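# Place hourglass upright in the tray's empty compartment

## Task

Put the hourglass into whichever tray compartment is empty, standing upright, and release it so that it stays that way.

## Robot and tools

ROBOT. Two arms, left_arm and right_arm, each with six joints and a two-finger gripper. Joint order per arm: waist, shoulder, elbow, wrist pitch, wrist yaw, wrist roll. Stated ranges (rad): waist -2.618 to 3.054, shoulder 0.000 to 3.142, elbow 0.000 to 3.142, wrist pitch -1.571 to 1.571, wrist yaw -1.571 to 1.571, wrist roll -2.094 to 2.094. The true end of a joint may differ from these by up to 0.059 rad either way. A camera stand is fixed behind the arms.

FRAME. Results use a scene frame whose origin is at table-top height, halfway between the nominal arm bases. +x points out over the table, +z is up, and left_arm sits on the +y side (arm names do not match image sides). Calibrated bases: left_arm at (-0.032, +0.231, 0) m, quat_wxyz (+1.000, 0, 0, -0.009); right_arm at (+0.014, -0.264, 0) m, quat_wxyz (+1.000, 0, 0, -0.008). end_effector_position (m) is the point between the finger pads, roughly 1 cm short of the tips; end_effector_quat_wxyz is the gripper orientation. Both may be a few cm off, worse at long reach. The fingers point along gripper +z and close along gripper y.

THE ROW. Every motion is expressed as rows of 14 numbers in [-1, 1], always all 14 even when one arm is idle: left_arm's six joint values then its gripper opening, then the same seven for right_arm. The joint values are offsets, not poses: they are added to the "Joint targets" printed in the last result (not to the previous row). Scale: 1.0 equals 2.224 rad for waist, shoulder, elbow and 8.485 rad for the three wrist joints. The opening value is absolute: +1 fully open, -1 closed (pad gap 0.094 m when open). A request pushing a joint more than 0.059 rad beyond its range is rejected and nothing moves; requests just past the real end are clipped, and a "joint sent to its limit" line may follow (possibly referring to an earlier action).

execute_actions(actions, cameras). actions holds at most one item. An empty list returns the state, the scene number and, by default, all camera images. {"rows": [...], "steps": n} runs up to 15 steps of 1/30 s (default 15, minimum 8); each row covers one step and the final row repeats. {"steps": n} alone (up to 300) waits. The result arrives 8 steps before the action ends; those steps run on while you reply. cameras: names, ["all"], or []; an unknown name invalidates the call.

move(target, speed, blend, grip_force, cameras). target is one 14-number row or a list of up to 15 rows, all offsets from the same current Joint targets. Joints travel together on paths lasting 0.5 to 10 s (longer ones fall short). speed is the peak rate in rad/s of the joint with the longest way to go, 0.01 to 12.57, default 0.5; one value or one per target. blend (rad) rounds corners of a list; 0 means stop at each target. grip_force is the per-pad limit in newtons, 10 to 50, one value or one per arm; it persists, starts at full, and lower values close slowly (about 4 s at 40, 16 s at 10). No obstacle avoidance. The result adds a "move:" line: done, off_target (resting more than 0.035 rad away), moving, held, fault, possibly limits=held. done does not prove contact or lack of it.

wait(seconds 0 to 10, cameras): the robot keeps heading for your last target. zoom_image(camera, region): camera is cam_head_left or cam_head_right; region [x0, y0, x1, y1] in image pixels, at most 504 by 504, only on the latest images. finished_scene(scene): pass the current scene number; it ends the scene permanently and the next task appears in its result.

RESULT LINES. Joint positions and Joint velocities: per arm six joints (rad, rad/s) then pad gap (m, m/s); "within noise" means stationary. Joint targets: the base for your next offsets. grip_measured is on the opening scale; empty it may read up to 2.5 mm wide, and on a squeezed hard part about 3 mm narrower. grip_effort_nm: motor effort, negative closing, with offset and friction residue, not pad force. Joint torques: includes gravity, biased and noisy; joints 1-3 wrap at ±28 N m. "joint command not followed": the clearance check altered targets. MOTOR HOT appears from 75 °C; at 90 °C the arm folds and idles; at 100 °C it collapses.

MOTION LIMITS. Each joint target may lead its measured angle by at most 0.339 rad (big joints) or 2.2 rad (wrist). If targets put a gripper over 200 mm from where it is, that arm's targets are pulled back. Tiny turns may not start. To stop an arm pressing on something, command its targets back past its measured positions; send zeros to re-command current targets.

CAMERAS. cam_head_left and cam_head_right, 672x504, on one rigid bar. Calibration, scene 1: cam_head_left K=[[385.646, 0, 337.605], [0, 385.646, 251.223], [0, 0, 1]], pos_world=[-0.207516, -0.06757, 0.885504]; cam_head_right K=[[385.96, 0, 337.096], [0, 385.96, 251.616], [0, 0, 1]], pos_world=[-0.209219, -0.123279, 0.88695]; both use pinhole+radial models with T_world_to_cam as given originally. Expect up to about 2.3 degrees and 9 mm drift.

AVOID. Knocking anything off the table or leaving it on the floor; dropping the hourglass or releasing it while it moves; fast impacts or hard pressing against the tray, table or fixtures; any contact between the two arms, including one gripper closing on the other's fingers; strain on the wrist-camera cables (their touches count as the hand's); long stretched holds that overheat motors. Objects may occasionally get a small push from outside. Close gently, move slowly near contact, and open well above grip_measured to let go.

Each tool is called after "Call:" as name(argument=value, ...), one argument or row to a line, values as JSON.

## Session

Call:
execute_actions(
  actions=[],
)

Scene clock: 0.00 s of 4000.00 s.
left_arm: end_effector_position=(+0.2780, +0.1957, +0.2031) grip_measured=+1.000 grip_effort_nm=n/a end_effector_quat_wxyz=(+0.680, -0.096, +0.727, -0.016) | right_arm: end_effector_position=(+0.4260, -0.2648, +0.2435) grip_measured=+1.000 grip_effort_nm=n/a end_effector_quat_wxyz=(+0.660, -0.031, +0.744, +0.099)
Joint positions: left_arm=[-0.387 0.786 0.211 0.488 -0.51 -0.198 0.094] | right_arm=[-0.132 1.249 0.61 0.523 -0.336 0.069 0.094]
Joint velocities: within noise
Joint torques (N m): no reading
Heat: left arm: 33 °C; right arm: 39 °C.
Joint targets: left_arm=[-0.387 0.780 0.214 0.474 -0.511 -0.197] | right_arm=[-0.132 1.240 0.622 0.526 -0.337 0.068]

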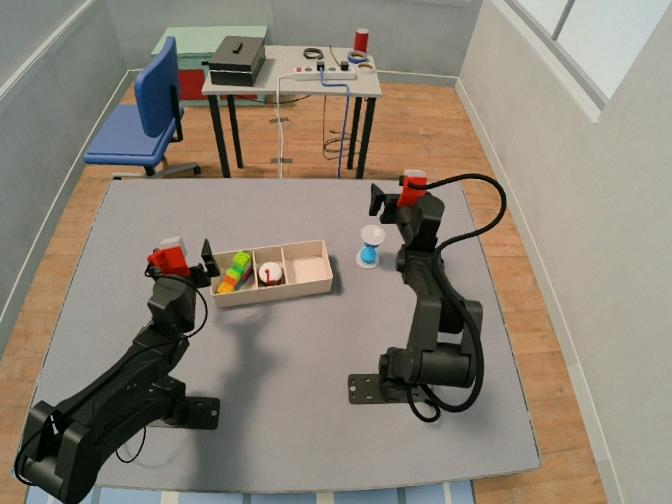

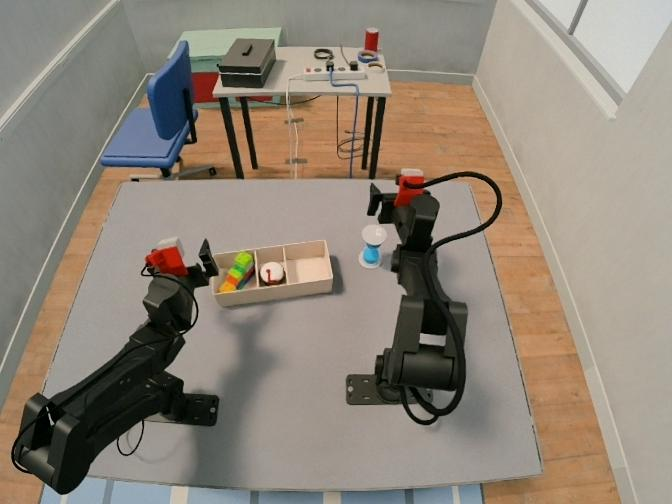

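Call:
zoom_image(
  camera="cam_head_right",
  region=[200, 160, 460, 330],
)

Call:
zoom_image(
  camera="cam_head_left",
  region=[200, 160, 460, 330],
)

Scaled by 1.938 from the camera's 672x504 image, which has a finer 960x720 frame.

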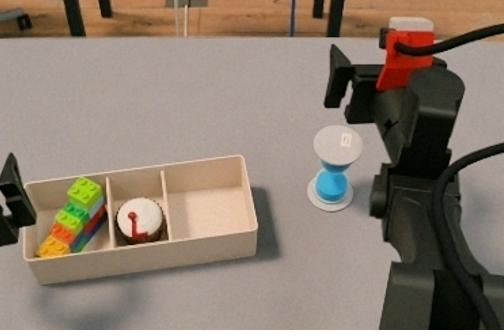

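Scaled by 1.938 from the camera's 672x504 image, which has a finer 960x720 frame.

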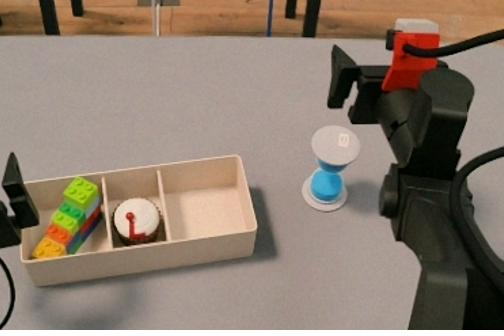

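Call:
move(
  target=[0,0,0,0,0,0,1,0.1115,0.1538,0.415,-0.1839,0.0397,-0.008,1],
  speed=0.9,
  cameras=["all"],
)

Call:
zoom_image(
  camera="cam_head_right",
  region=[260, 140, 460, 290],
)

Call:
zoom_image(
  camera="cam_head_left",
  region=[260, 140, 460, 290],
)

Scene clock: 6.13 s of 4000.00 s.
left_arm: end_effector_position=(+0.2780, +0.1957, +0.2031) grip_measured=+1.000 grip_effort_nm=-0.01 end_effector_quat_wxyz=(+0.680, -0.096, +0.727, -0.016) | right_arm: end_effector_position=(+0.3967, -0.2249, +0.2070) grip_measured=+1.000 grip_effort_nm=0.03 end_effector_quat_wxyz=(+0.240, -0.043, +0.970, +0.018)
Joint positions: left_arm=[-0.387 0.786 0.211 0.488 -0.51 -0.198 0.094] | right_arm=[0.112 1.571 1.515 -1.028 -0.01 0.01 0.094]
Joint torques (N m): left_arm=[-0.03 -1.13 8.47 2.19 -0.04 -0.01] | right_arm=[0.34 -5.11 8.49 0.72 0.11 -0.14]
Heat: left arm: 34 °C; right arm: 40 °C.
Joint targets: left_arm=[-0.387 0.780 0.214 0.474 -0.511 -0.197] | right_arm=[0.116 1.582 1.545 -1.034 0.000 0.000]
Kept back: nothing.
move: done

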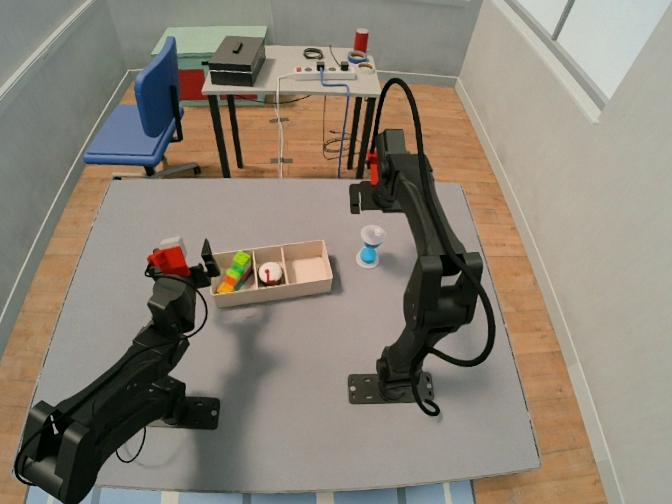

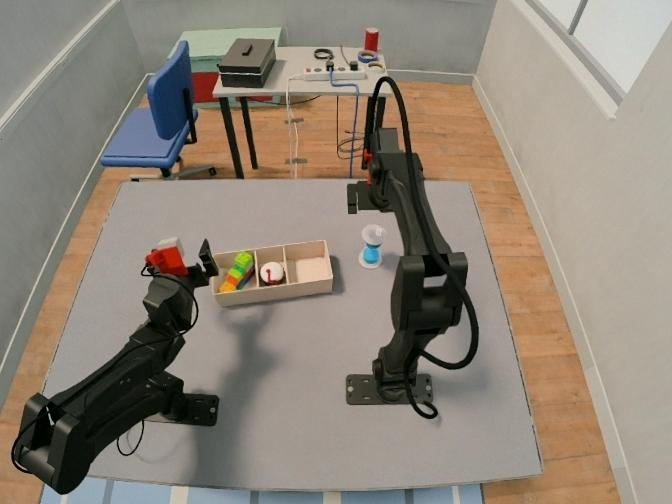

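Scaled by 2.520 from the camera's 672x504 image, which has a finer 960x720 frame.

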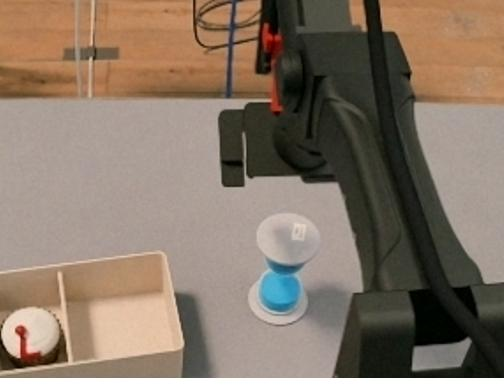

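Scaled by 2.520 from the camera's 672x504 image, which has a finer 960x720 frame.

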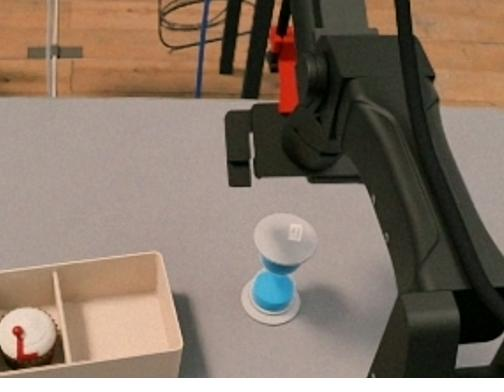

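Call:
move(
  target=[0,0,0,0,0,0,1,-0.001,0.0126,-0.1969,0.0567,0,0,1],
  speed=0.4,
  cameras=["all"],
)

Call:
zoom_image(
  camera="cam_head_right",
  region=[300, 180, 450, 290],
)

Call:
zoom_image(
  camera="cam_head_left",
  region=[300, 180, 450, 290],
)

Scene clock: 8.80 s of 4000.00 s.
left_arm: end_effector_position=(+0.2780, +0.1957, +0.2031) grip_measured=+1.000 grip_effort_nm=-0.01 end_effector_quat_wxyz=(+0.680, -0.096, +0.727, -0.016) | right_arm: end_effector_position=(+0.4061, -0.2240, +0.1007) grip_measured=+1.000 grip_effort_nm=0.03 end_effector_quat_wxyz=(+0.251, -0.043, +0.967, +0.018)
Joint positions: left_arm=[-0.387 0.786 0.211 0.488 -0.51 -0.198 0.094] | right_arm=[0.112 1.603 1.111 -0.571 -0.01 0.01 0.094]
Joint torques (N m): left_arm=[-0.03 -1.14 8.47 2.19 -0.04 -0.01] | right_arm=[0.16 -5.71 5.86 0.93 0.1 -0.13]
Heat: left arm: 34 °C; right arm: 40 °C.
Joint targets: left_arm=[-0.387 0.780 0.214 0.474 -0.511 -0.197] | right_arm=[0.114 1.610 1.107 -0.553 0.000 0.000]
Kept back: nothing.
move: done

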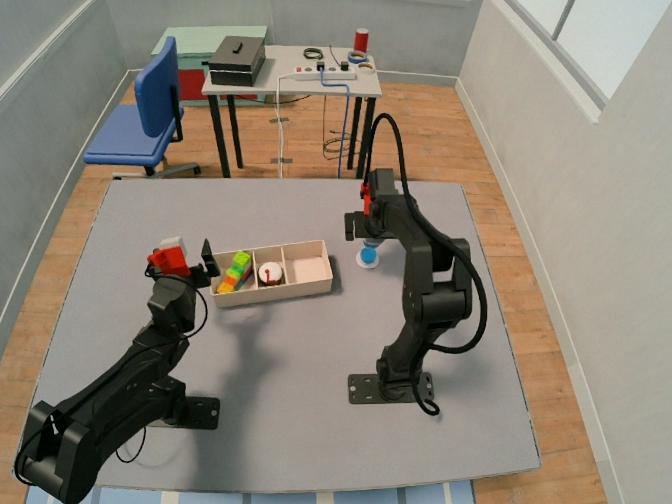

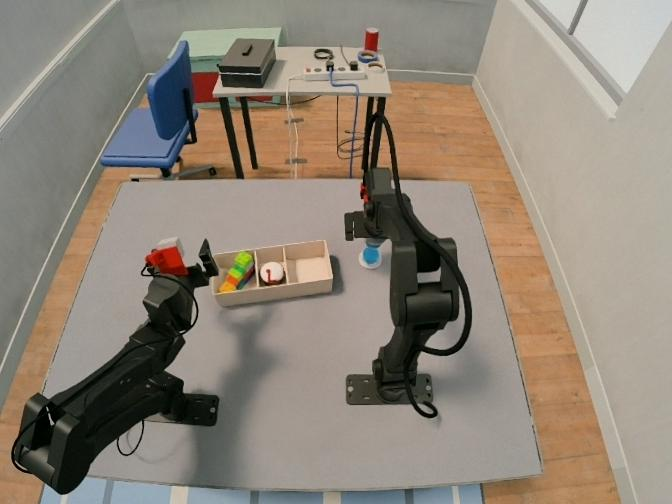

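Scaled by 3.360 from the camera's 672x504 image, which has a finer 960x720 frame.

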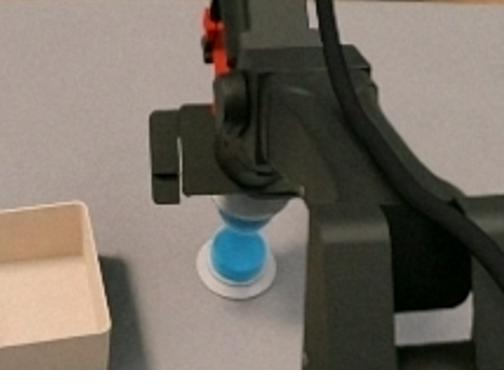

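Scaled by 3.360 from the camera's 672x504 image, which has a finer 960x720 frame.

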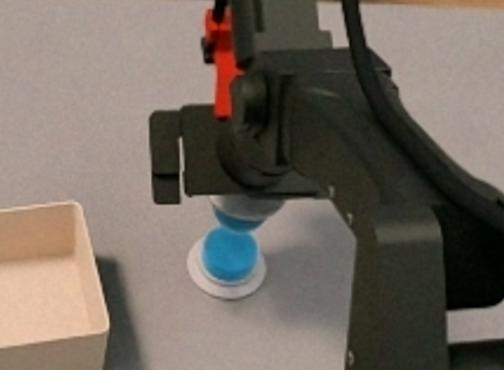

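Call:
move(
  target=[
    [0,0,0,0,0,0,1,0,-0.0058,-0.0211,0.0032,0,0,1],
    [0,0,0,0,0,0,1,0,-0.0058,-0.0211,0.0032,0,0,0.1],
  ],
  speed=0.3,
  grip_force=25,
  cameras=["all"],
)

Call:
zoom_image(
  camera="cam_head_right",
  region=[300, 180, 450, 290],
)

Scene clock: 13.57 s of 4000.00 s.
left_arm: end_effector_position=(+0.2780, +0.1957, +0.2031) grip_measured=+1.000 grip_effort_nm=0.00 end_effector_quat_wxyz=(+0.680, -0.096, +0.727, -0.016) | right_arm: end_effector_position=(+0.3999, -0.2254, +0.0881) grip_measured=+0.108 grip_effort_nm=-0.39 end_effector_quat_wxyz=(+0.244, -0.043, +0.969, +0.015)
Joint positions: left_arm=[-0.387 0.786 0.211 0.488 -0.51 -0.198 0.094] | right_arm=[0.112 1.603 1.066 -0.542 -0.006 0.009 0.052]
Joint torques (N m): left_arm=[-0.03 -1.14 8.46 2.19 -0.04 -0.01] | right_arm=[0.16 -6.58 5.53 0.88 0.05 -0.13]
Heat: left arm: 35 °C; right arm: 40 °C.
Joint targets: left_arm=[-0.387 0.780 0.214 0.474 -0.511 -0.197] | right_arm=[0.114 1.597 1.060 -0.526 0.000 0.000]
Kept back: nothing.
grip_force (N): 25, 25
move: done

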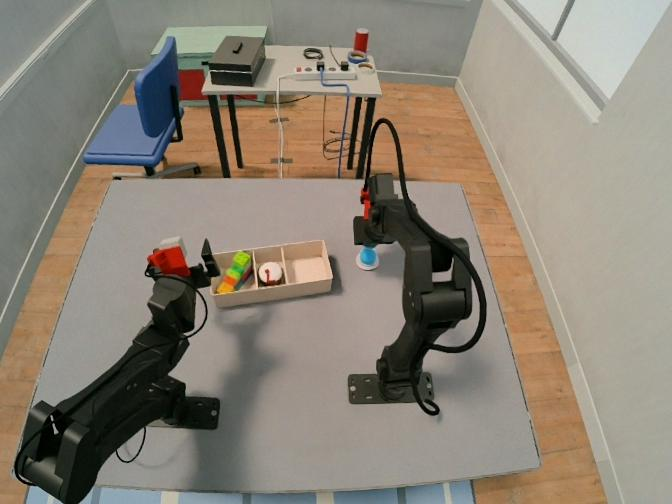

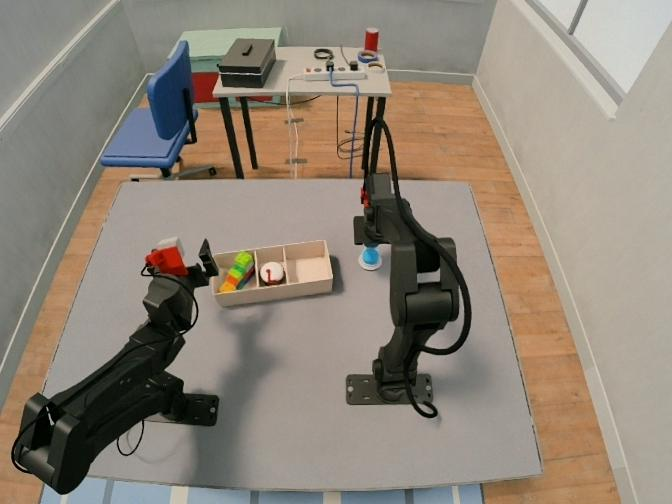

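Scaled by 3.360 from the camera's 672x504 image, which has a finer 960x720 frame.

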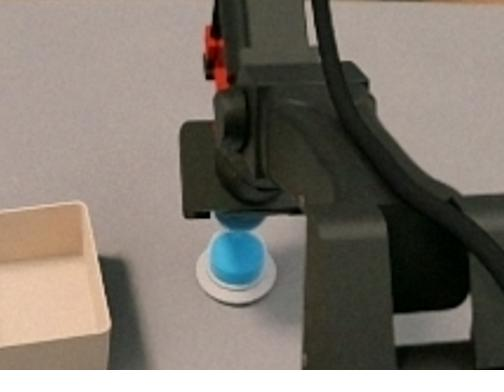

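Call:
move(
  target=[0,0,0,0,0,0,1,0,0,0,0,0,0,-0.15],
  cameras=["all"],
)

Call:
zoom_image(
  camera="cam_head_right",
  region=[300, 180, 450, 290],
)

Scene clock: 14.47 s of 4000.00 s.
left_arm: end_effector_position=(+0.2780, +0.1957, +0.2031) grip_measured=+1.000 grip_effort_nm=-0.01 end_effector_quat_wxyz=(+0.680, -0.096, +0.727, -0.016) | right_arm: end_effector_position=(+0.3999, -0.2254, +0.0881) grip_measured=+0.089 grip_effort_nm=-0.52 end_effector_quat_wxyz=(+0.244, -0.043, +0.969, +0.015)
Joint positions: left_arm=[-0.387 0.786 0.211 0.488 -0.51 -0.198 0.094] | right_arm=[0.112 1.603 1.066 -0.542 -0.006 0.009 0.051]
Joint torques (N m): left_arm=[-0.03 -1.16 8.46 2.19 -0.05 -0.01] | right_arm=[0.21 -6.63 5.57 0.9 0.05 -0.14]
Heat: left arm: 35 °C; right arm: 40 °C.
Joint targets: left_arm=[-0.387 0.780 0.214 0.474 -0.511 -0.197] | right_arm=[0.114 1.597 1.060 -0.526 0.000 0.000]
Kept back: nothing.
grip_force (N): 25, 25
move: done

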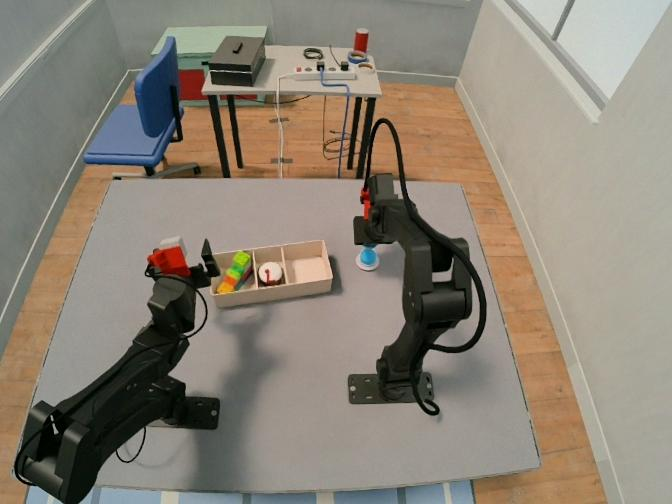

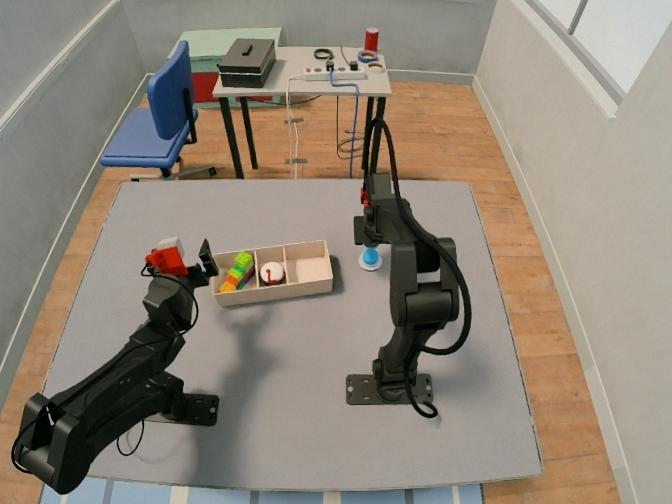

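Scaled by 3.360 from the camera's 672x504 image, which has a finer 960x720 frame.

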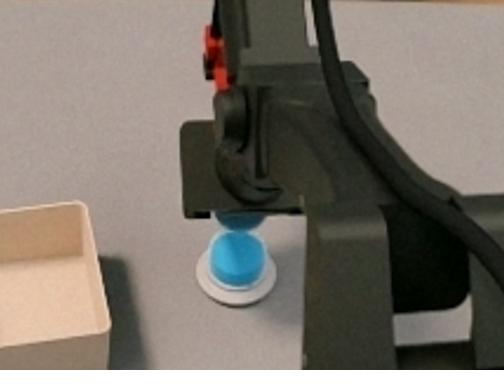

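Call:
move(
  target=[
    [0,0,0,0,0,0,1,0,-0.0049,0.1619,-0.0447,0,0,-0.15],
    [0,0,0,0,0,0,1,0.205,0.0121,0.179,-0.0447,0,0,-0.15],
  ],
  speed=0.4,
  blend=0.05,
  cameras=["all"],
)

Call:
zoom_image(
  camera="cam_head_right",
  region=[240, 170, 390, 310],
)

Call:
zoom_image(
  camera="cam_head_left",
  region=[240, 170, 390, 310],
)

Scene clock: 17.67 s of 4000.00 s.
left_arm: end_effector_position=(+0.2780, +0.1957, +0.2031) grip_measured=+1.000 grip_effort_nm=-0.01 end_effector_quat_wxyz=(+0.680, -0.096, +0.727, -0.016) | right_arm: end_effector_position=(+0.3493, -0.0547, +0.1681) grip_measured=-0.010 grip_effort_nm=-0.54 end_effector_quat_wxyz=(+0.219, -0.263, +0.937, +0.065)
Joint positions: left_arm=[-0.387 0.786 0.211 0.488 -0.51 -0.198 0.094] | right_arm=[0.571 1.618 1.419 -0.911 -0.003 0.008 0.047]
Joint torques (N m): left_arm=[-0.03 -1.14 8.47 2.2 -0.05 -0.01] | right_arm=[-0.14 -5.94 9.36 0.8 0.02 -0.12]
Heat: left arm: 35 °C; right arm: 41 °C.
Joint targets: left_arm=[-0.387 0.780 0.214 0.474 -0.511 -0.197] | right_arm=[0.570 1.624 1.459 -0.905 0.000 0.000]
Kept back: nothing.
grip_force (N): 25, 25
move: off_target (right_arm); right_arm: the elbow is farthest, 0.040 rad from its target

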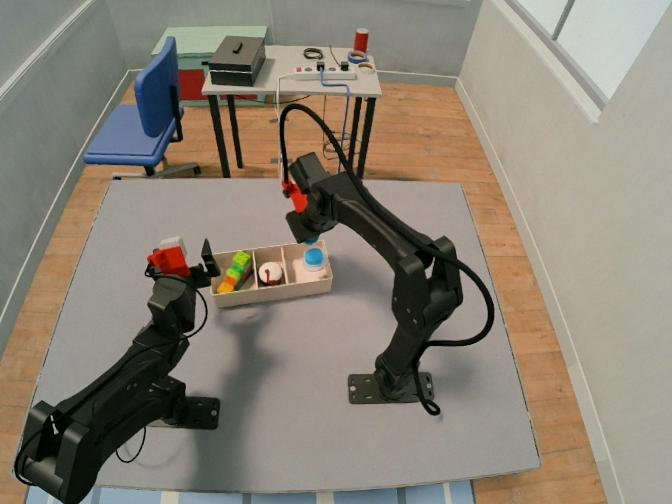

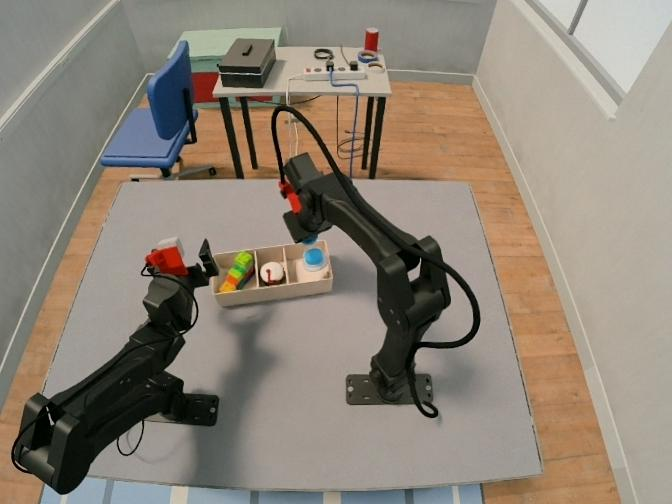

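Scaled by 3.360 from the camera's 672x504 image, which has a finer 960x720 frame.

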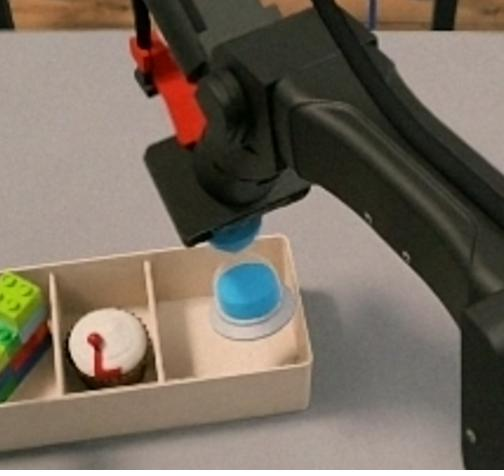

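Scaled by 3.360 from the camera's 672x504 image, which has a finer 960x720 frame.

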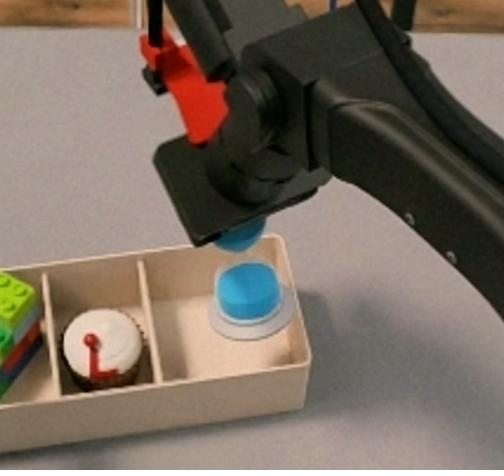

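Call:
zoom_image(
  camera="cam_head_right",
  region=[290, 220, 340, 290],
)

Call:
zoom_image(
  camera="cam_head_left",
  region=[290, 220, 340, 290],
)

Scaled by 7.200 from the camera's 672x504 image, which has a finer 960x720 frame.

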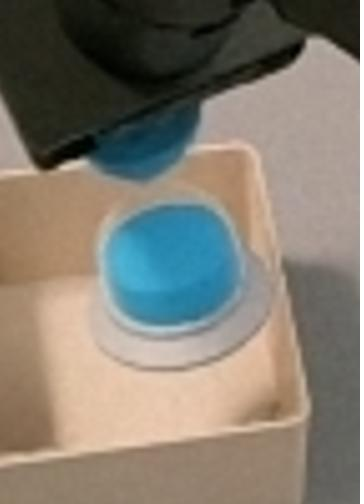

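Scaled by 7.200 from the camera's 672x504 image, which has a finer 960x720 frame.

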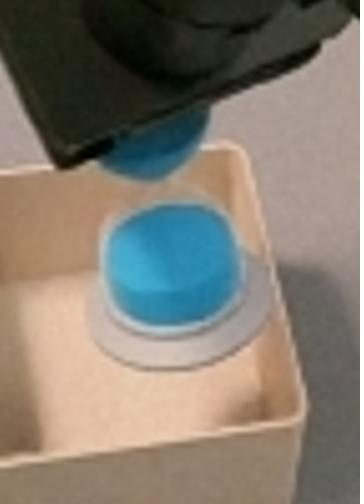

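Call:
move(
  target=[0,0,0,0,0,0,1,0,-0.1457,-0.2918,0.0966,0,0,-0.15],
  speed=0.5,
  cameras=["all"],
)

Call:
zoom_image(
  camera="cam_head_right",
  region=[270, 200, 360, 300],
)

Call:
zoom_image(
  camera="cam_head_left",
  region=[270, 200, 360, 300],
)

Scene clock: 22.03 s of 4000.00 s.
left_arm: end_effector_position=(+0.2780, +0.1957, +0.2031) grip_measured=+1.000 grip_effort_nm=0.00 end_effector_quat_wxyz=(+0.680, -0.096, +0.727, -0.016) | right_arm: end_effector_position=(+0.3518, -0.0532, +0.1505) grip_measured=-0.010 grip_effort_nm=-0.54 end_effector_quat_wxyz=(+0.423, -0.243, +0.864, +0.124)
Joint positions: left_arm=[-0.387 0.786 0.211 0.488 -0.51 -0.198 0.094] | right_arm=[0.571 1.336 0.809 -0.131 -0.003 0.008 0.046]
Joint torques (N m): left_arm=[-0.03 -1.14 8.46 2.2 -0.05 -0.01] | right_arm=[-0.03 -7.43 6.53 1.59 0.03 -0.11]
Heat: left arm: 36 °C; right arm: 41 °C.
Joint targets: left_arm=[-0.387 0.780 0.214 0.474 -0.511 -0.197] | right_arm=[0.570 1.300 0.810 -0.085 0.000 0.000]
Kept back: nothing.
grip_force (N): 25, 25
move: off_target (right_arm); right_arm: the wrist pitch is farthest, 0.046 rad from its target

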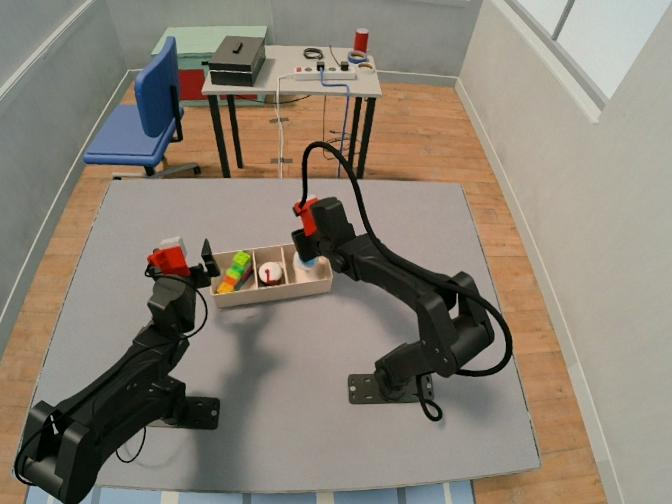

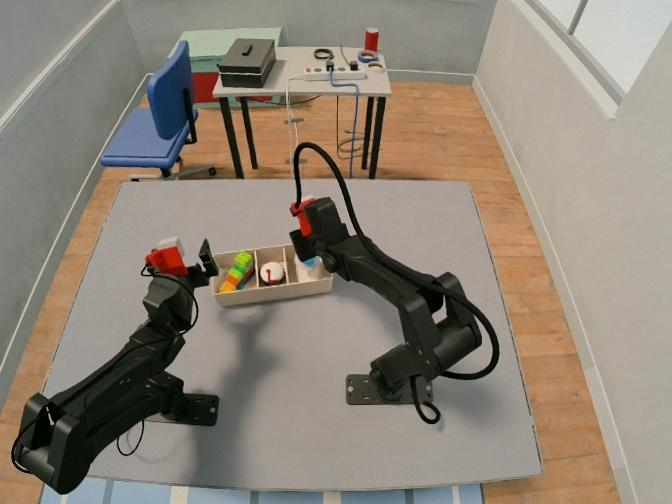

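Scaled by 5.040 from the camera's 672x504 image, which has a finer 960x720 frame.

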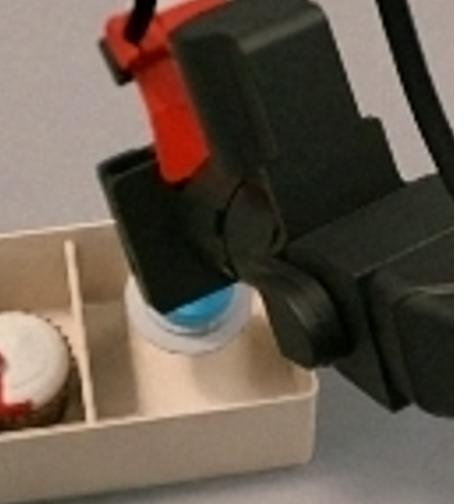

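Scaled by 5.040 from the camera's 672x504 image, which has a finer 960x720 frame.

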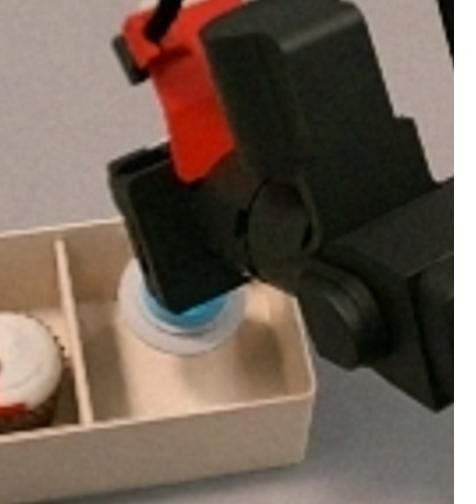

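Call:
move(
  target=[0,0,0,0,0,0,1,0,0.0665,-0.0728,0.0306,0,0,-0.15],
  speed=0.15,
  cameras=["all"],
)

Call:
zoom_image(
  camera="cam_head_right",
  region=[270, 210, 360, 310],
)

Call:
zoom_image(
  camera="cam_head_left",
  region=[270, 210, 360, 310],
)

Scene clock: 25.03 s of 4000.00 s.
left_arm: end_effector_position=(+0.2780, +0.1957, +0.2031) grip_measured=+1.000 grip_effort_nm=-0.01 end_effector_quat_wxyz=(+0.680, -0.096, +0.727, -0.016) | right_arm: end_effector_position=(+0.3550, -0.0512, +0.1017) grip_measured=-0.014 grip_effort_nm=-0.54 end_effector_quat_wxyz=(+0.432, -0.241, +0.860, +0.126)
Joint positions: left_arm=[-0.387 0.786 0.211 0.488 -0.51 -0.198 0.094] | right_arm=[0.571 1.436 0.656 0.143 -0.003 0.008 0.046]
Joint torques (N m): left_arm=[-0.03 -1.14 8.46 2.19 -0.05 -0.01] | right_arm=[-0.03 -3.79 5.41 1.5 0.04 -0.13]
Heat: left arm: 36 °C; right arm: 41 °C.
Joint targets: left_arm=[-0.387 0.780 0.214 0.474 -0.511 -0.197] | right_arm=[0.570 1.448 0.648 0.174 0.000 0.000]
Kept back: nothing.
grip_force (N): 25, 25
move: done

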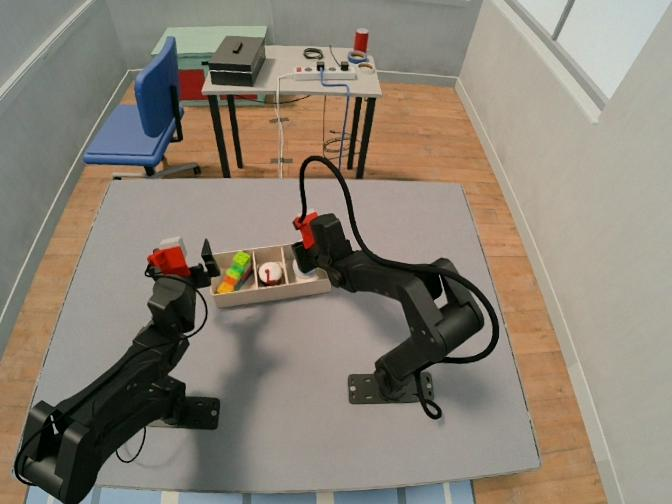

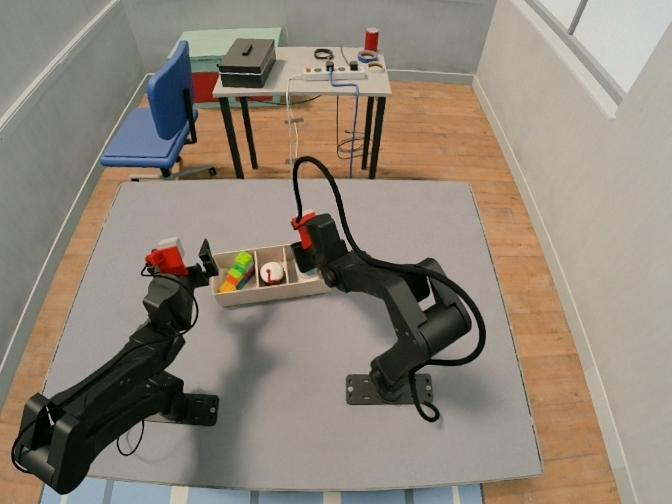

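Scaled by 5.040 from the camera's 672x504 image, which has a finer 960x720 frame.

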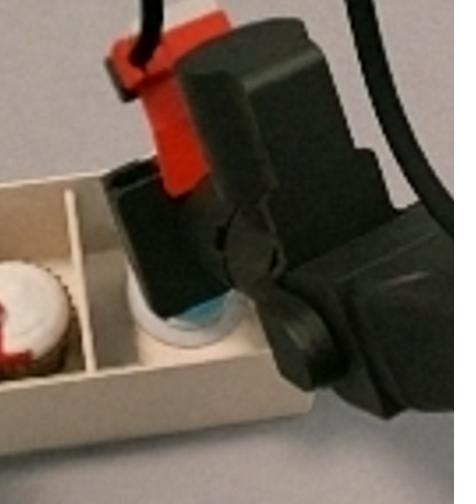

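Scaled by 5.040 from the camera's 672x504 image, which has a finer 960x720 frame.

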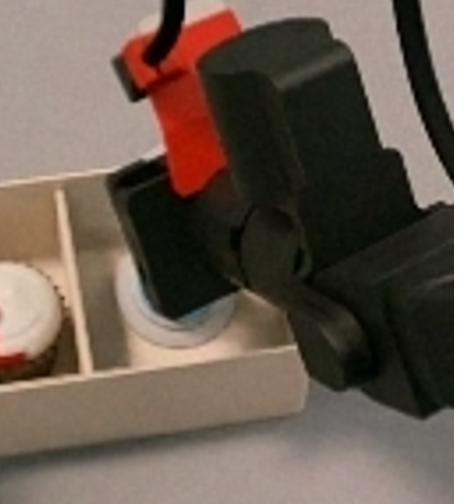

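Call:
move(
  target=[0,0,0,0,0,0,1,0,0,-0.0112,0.003,0,0,-0.15],
  speed=0.1,
  cameras=["all"],
)

Call:
zoom_image(
  camera="cam_head_right",
  region=[270, 210, 360, 310],
)

Scene clock: 26.47 s of 4000.00 s.
left_arm: end_effector_position=(+0.2780, +0.1957, +0.2031) grip_measured=+1.000 grip_effort_nm=0.00 end_effector_quat_wxyz=(+0.680, -0.096, +0.727, -0.016) | right_arm: end_effector_position=(+0.3556, -0.0508, +0.1020) grip_measured=-0.015 grip_effort_nm=-0.54 end_effector_quat_wxyz=(+0.442, -0.240, +0.855, +0.129)
Joint positions: left_arm=[-0.387 0.786 0.211 0.488 -0.51 -0.198 0.094] | right_arm=[0.571 1.436 0.637 0.185 -0.003 0.008 0.046]
Joint torques (N m): left_arm=[-0.03 -1.14 8.46 2.2 -0.05 0] | right_arm=[-0.13 -3.77 4.98 1.34 0.03 -0.12]
Heat: left arm: 36 °C; right arm: 41 °C.
Joint targets: left_arm=[-0.387 0.780 0.214 0.474 -0.511 -0.197] | right_arm=[0.570 1.448 0.623 0.199 0.000 0.000]
Kept back: nothing.
grip_force (N): 25, 25
move: done

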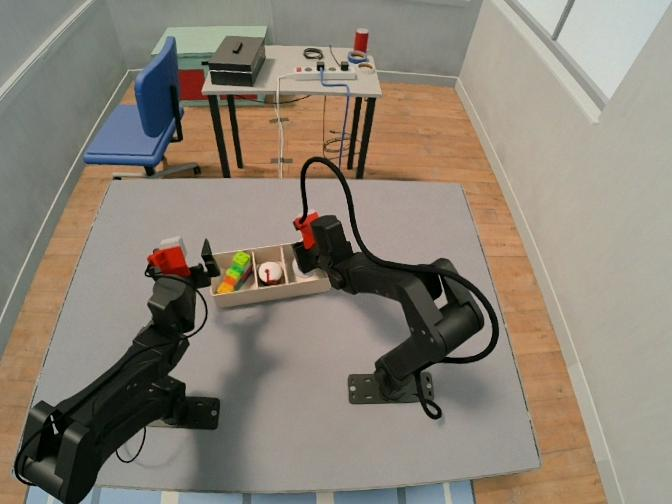

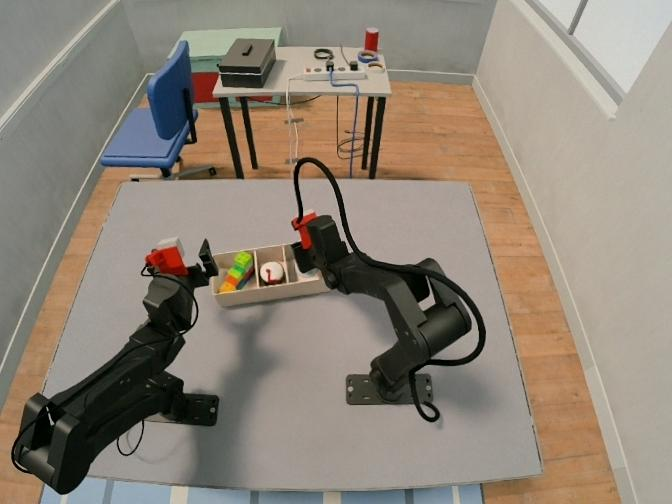

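Scaled by 5.040 from the camera's 672x504 image, which has a finer 960x720 frame.

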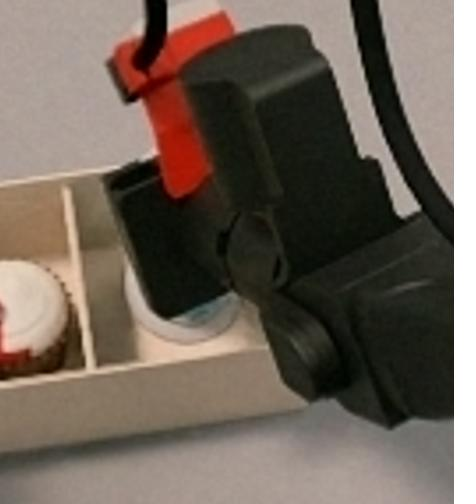

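Call:
move(
  target=[0,0,0,0,0,0,1,0,0,-0.0045,-0.0065,0,0,-0.15],
  speed=0.1,
  cameras=["all"],
)

Call:
zoom_image(
  camera="cam_head_right",
  region=[270, 210, 360, 310],
)

Scene clock: 28.07 s of 4000.00 s.
left_arm: end_effector_position=(+0.2780, +0.1957, +0.2031) grip_measured=+1.000 grip_effort_nm=-0.01 end_effector_quat_wxyz=(+0.680, -0.096, +0.727, -0.016) | right_arm: end_effector_position=(+0.3551, -0.0511, +0.1011) grip_measured=-0.015 grip_effort_nm=-0.54 end_effector_quat_wxyz=(+0.441, -0.240, +0.855, +0.129)
Joint positions: left_arm=[-0.387 0.786 0.211 0.488 -0.51 -0.198 0.094] | right_arm=[0.571 1.436 0.635 0.185 -0.003 0.008 0.046]
Joint torques (N m): left_arm=[-0.03 -1.14 8.46 2.19 -0.05 -0.01] | right_arm=[-0.08 -3.81 4.33 0.88 0.02 -0.12]
Heat: left arm: 36 °C; right arm: 41 °C.
Joint targets: left_arm=[-0.387 0.780 0.214 0.474 -0.511 -0.197] | right_arm=[0.570 1.448 0.613 0.145 0.000 0.000]
Kept back: nothing.
grip_force (N): 25, 25
move: off_target (right_arm); right_arm: the wrist pitch is farthest, 0.041 rad from its target

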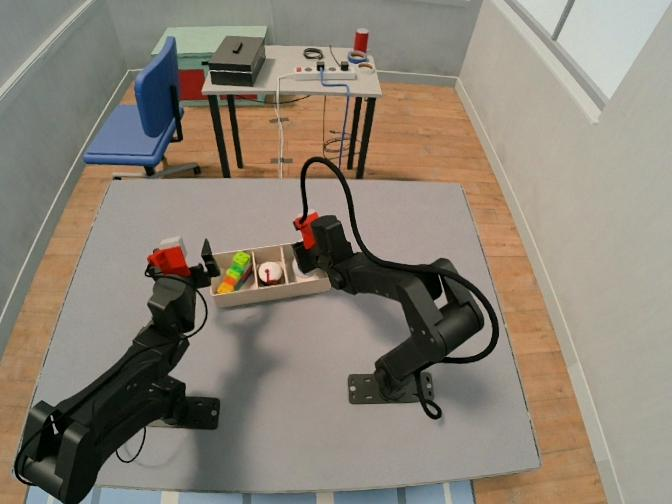

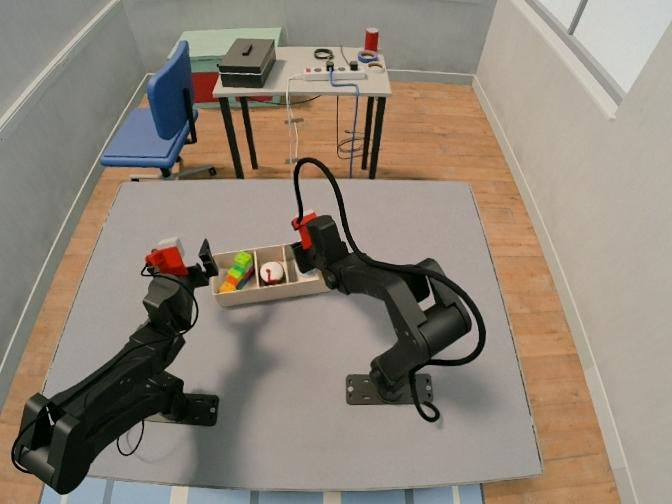

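Scaled by 5.040 from the camera's 672x504 image, which has a finer 960x720 frame.

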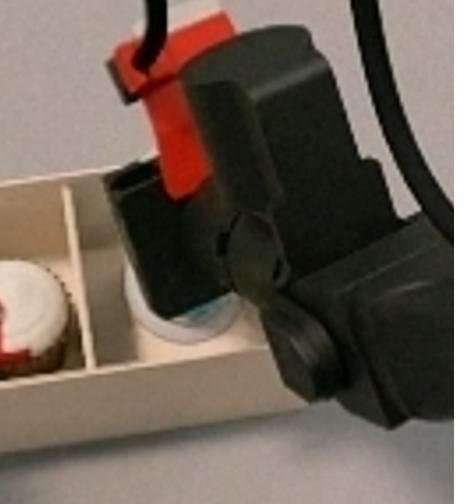

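Call:
move(
  target=[
    [0,0,0,0,0,0,1,0,0,0.007,0.0043,0,0,-0.15],
    [0,0,0,0,0,0,1,0,0,0.007,0.0043,0,0,0.05],
    [0,0,0,0,0,0,1,0,0,0.007,0.0043,0,0,0.2],
  ],
  speed=0.1,
  cameras=["all"],
)

Call:
zoom_image(
  camera="cam_head_right",
  region=[270, 210, 360, 310],
)

Call:
zoom_image(
  camera="cam_head_left",
  region=[270, 210, 360, 310],
)

Scene clock: 30.33 s of 4000.00 s.
left_arm: end_effector_position=(+0.2780, +0.1957, +0.2031) grip_measured=+1.000 grip_effort_nm=-0.01 end_effector_quat_wxyz=(+0.680, -0.096, +0.727, -0.016) | right_arm: end_effector_position=(+0.3553, -0.0510, +0.1006) grip_measured=+0.198 grip_effort_nm=0.15 end_effector_quat_wxyz=(+0.441, -0.240, +0.855, +0.129)
Joint positions: left_arm=[-0.387 0.786 0.211 0.488 -0.51 -0.198 0.094] | right_arm=[0.571 1.438 0.635 0.187 -0.003 0.008 0.056]
Joint torques (N m): left_arm=[-0.03 -1.14 8.47 2.19 -0.05 -0.02] | right_arm=[-0.05 -3.99 5.46 1.16 0.05 -0.13]
Heat: left arm: 36 °C; right arm: 40 °C.
Joint targets: left_arm=[-0.387 0.780 0.214 0.474 -0.511 -0.197] | right_arm=[0.570 1.448 0.628 0.181 0.000 0.000]
Kept back: nothing.
grip_force (N): 25, 25
move: done

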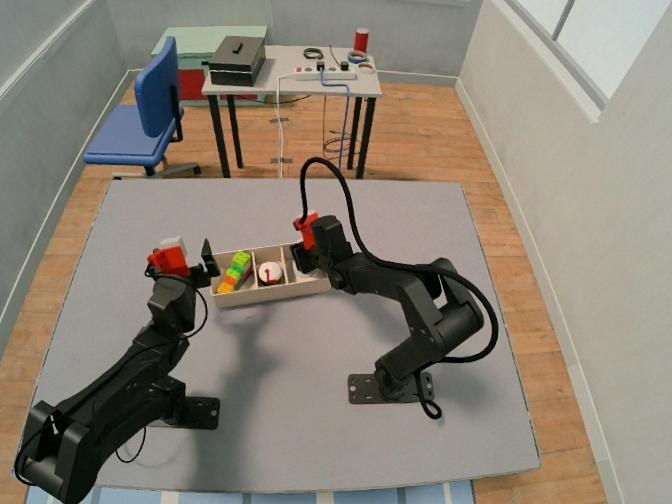

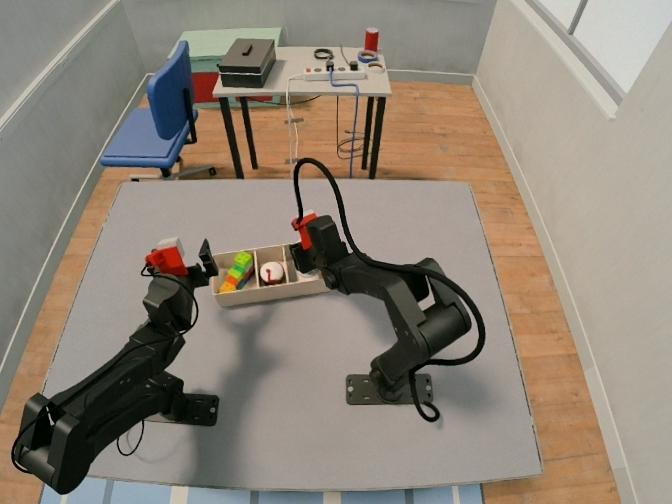

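Scaled by 5.040 from the camera's 672x504 image, which has a finer 960x720 frame.

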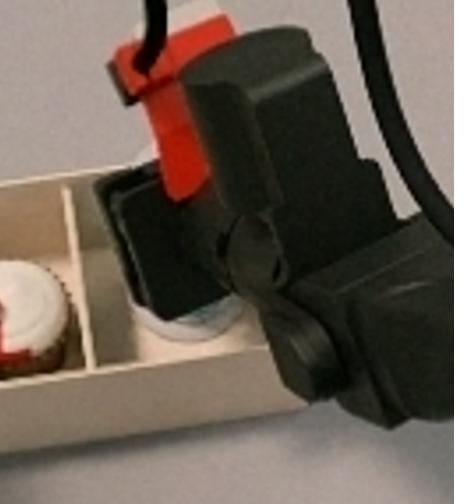

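Scaled by 5.040 from the camera's 672x504 image, which has a finer 960x720 frame.

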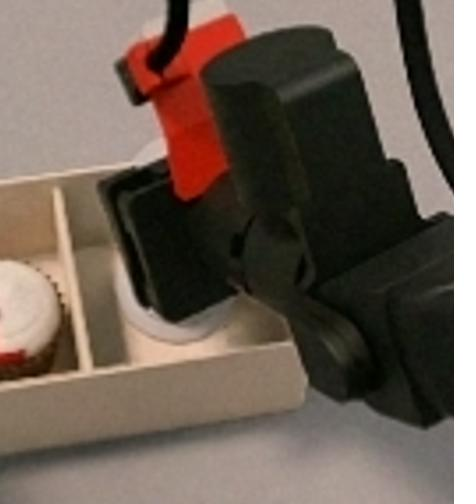

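Call:
move(
  target=[
    [0,0,0,0,0,0,1,0,0,0,0,0,0,0.95],
    [0,0,0,0,0,0,1,0,-0.0665,0.0818,-0.0313,0,0,0.95],
    [0,0,0,0,0,0,1,0,-0.0665,0.2572,-0.0685,0,0,0.95],
    [0,0,0,0,0,0,1,-0.25,-0.0665,0.2572,-0.0685,0,0,0.95],
  ],
  speed=[0.2,0.2,0.5,0.7],
  blend=[0,0.03,0.03,0],
  cameras=["all"],
)

Call:
zoom_image(
  camera="cam_head_right",
  region=[250, 210, 360, 310],
)

Scene clock: 34.70 s of 4000.00 s.
left_arm: end_effector_position=(+0.2780, +0.1957, +0.2031) grip_measured=+1.000 grip_effort_nm=-0.01 end_effector_quat_wxyz=(+0.680, -0.096, +0.727, -0.016) | right_arm: end_effector_position=(+0.4339, -0.2642, +0.2679) grip_measured=+0.948 grip_effort_nm=0.15 end_effector_quat_wxyz=(+0.491, +0.004, +0.871, +0.002)
Joint positions: left_arm=[-0.387 0.786 0.211 0.488 -0.51 -0.198 0.094] | right_arm=[0.015 1.321 1.174 -0.397 -0.001 0.008 0.091]
Joint torques (N m): left_arm=[-0.03 -1.16 8.47 2.19 -0.05 -0.01] | right_arm=[-0.05 -6.15 8.88 1.25 0 -0.13]
Heat: left arm: 36 °C; right arm: 41 °C.
Joint targets: left_arm=[-0.387 0.780 0.214 0.474 -0.511 -0.197] | right_arm=[0.014 1.300 1.200 -0.400 0.000 0.000]
Kept back: nothing.
grip_force (N): 25, 25
move: done

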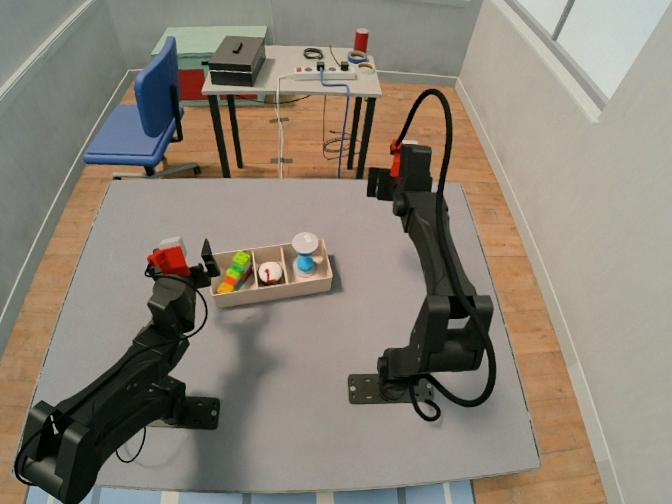

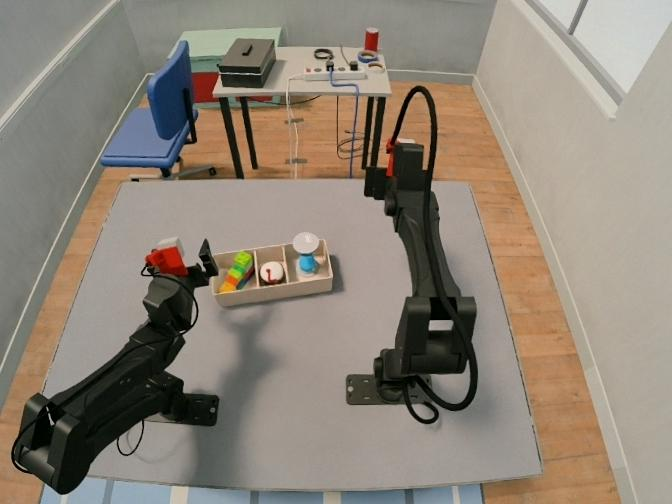

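Scaled by 4.582 from the camera's 672x504 image, which has a finer 960x720 frame.

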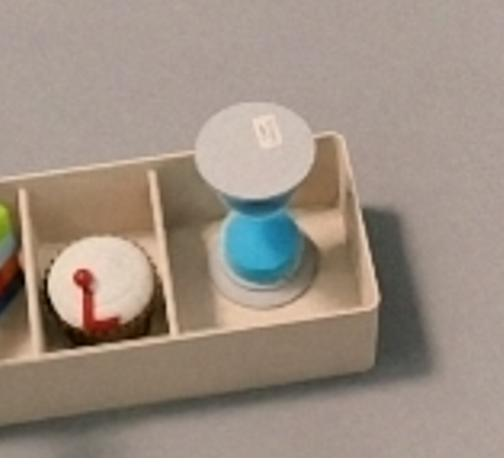

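Call:
finished_scene(
  scene=1,
)

The scene is finished: the task was done.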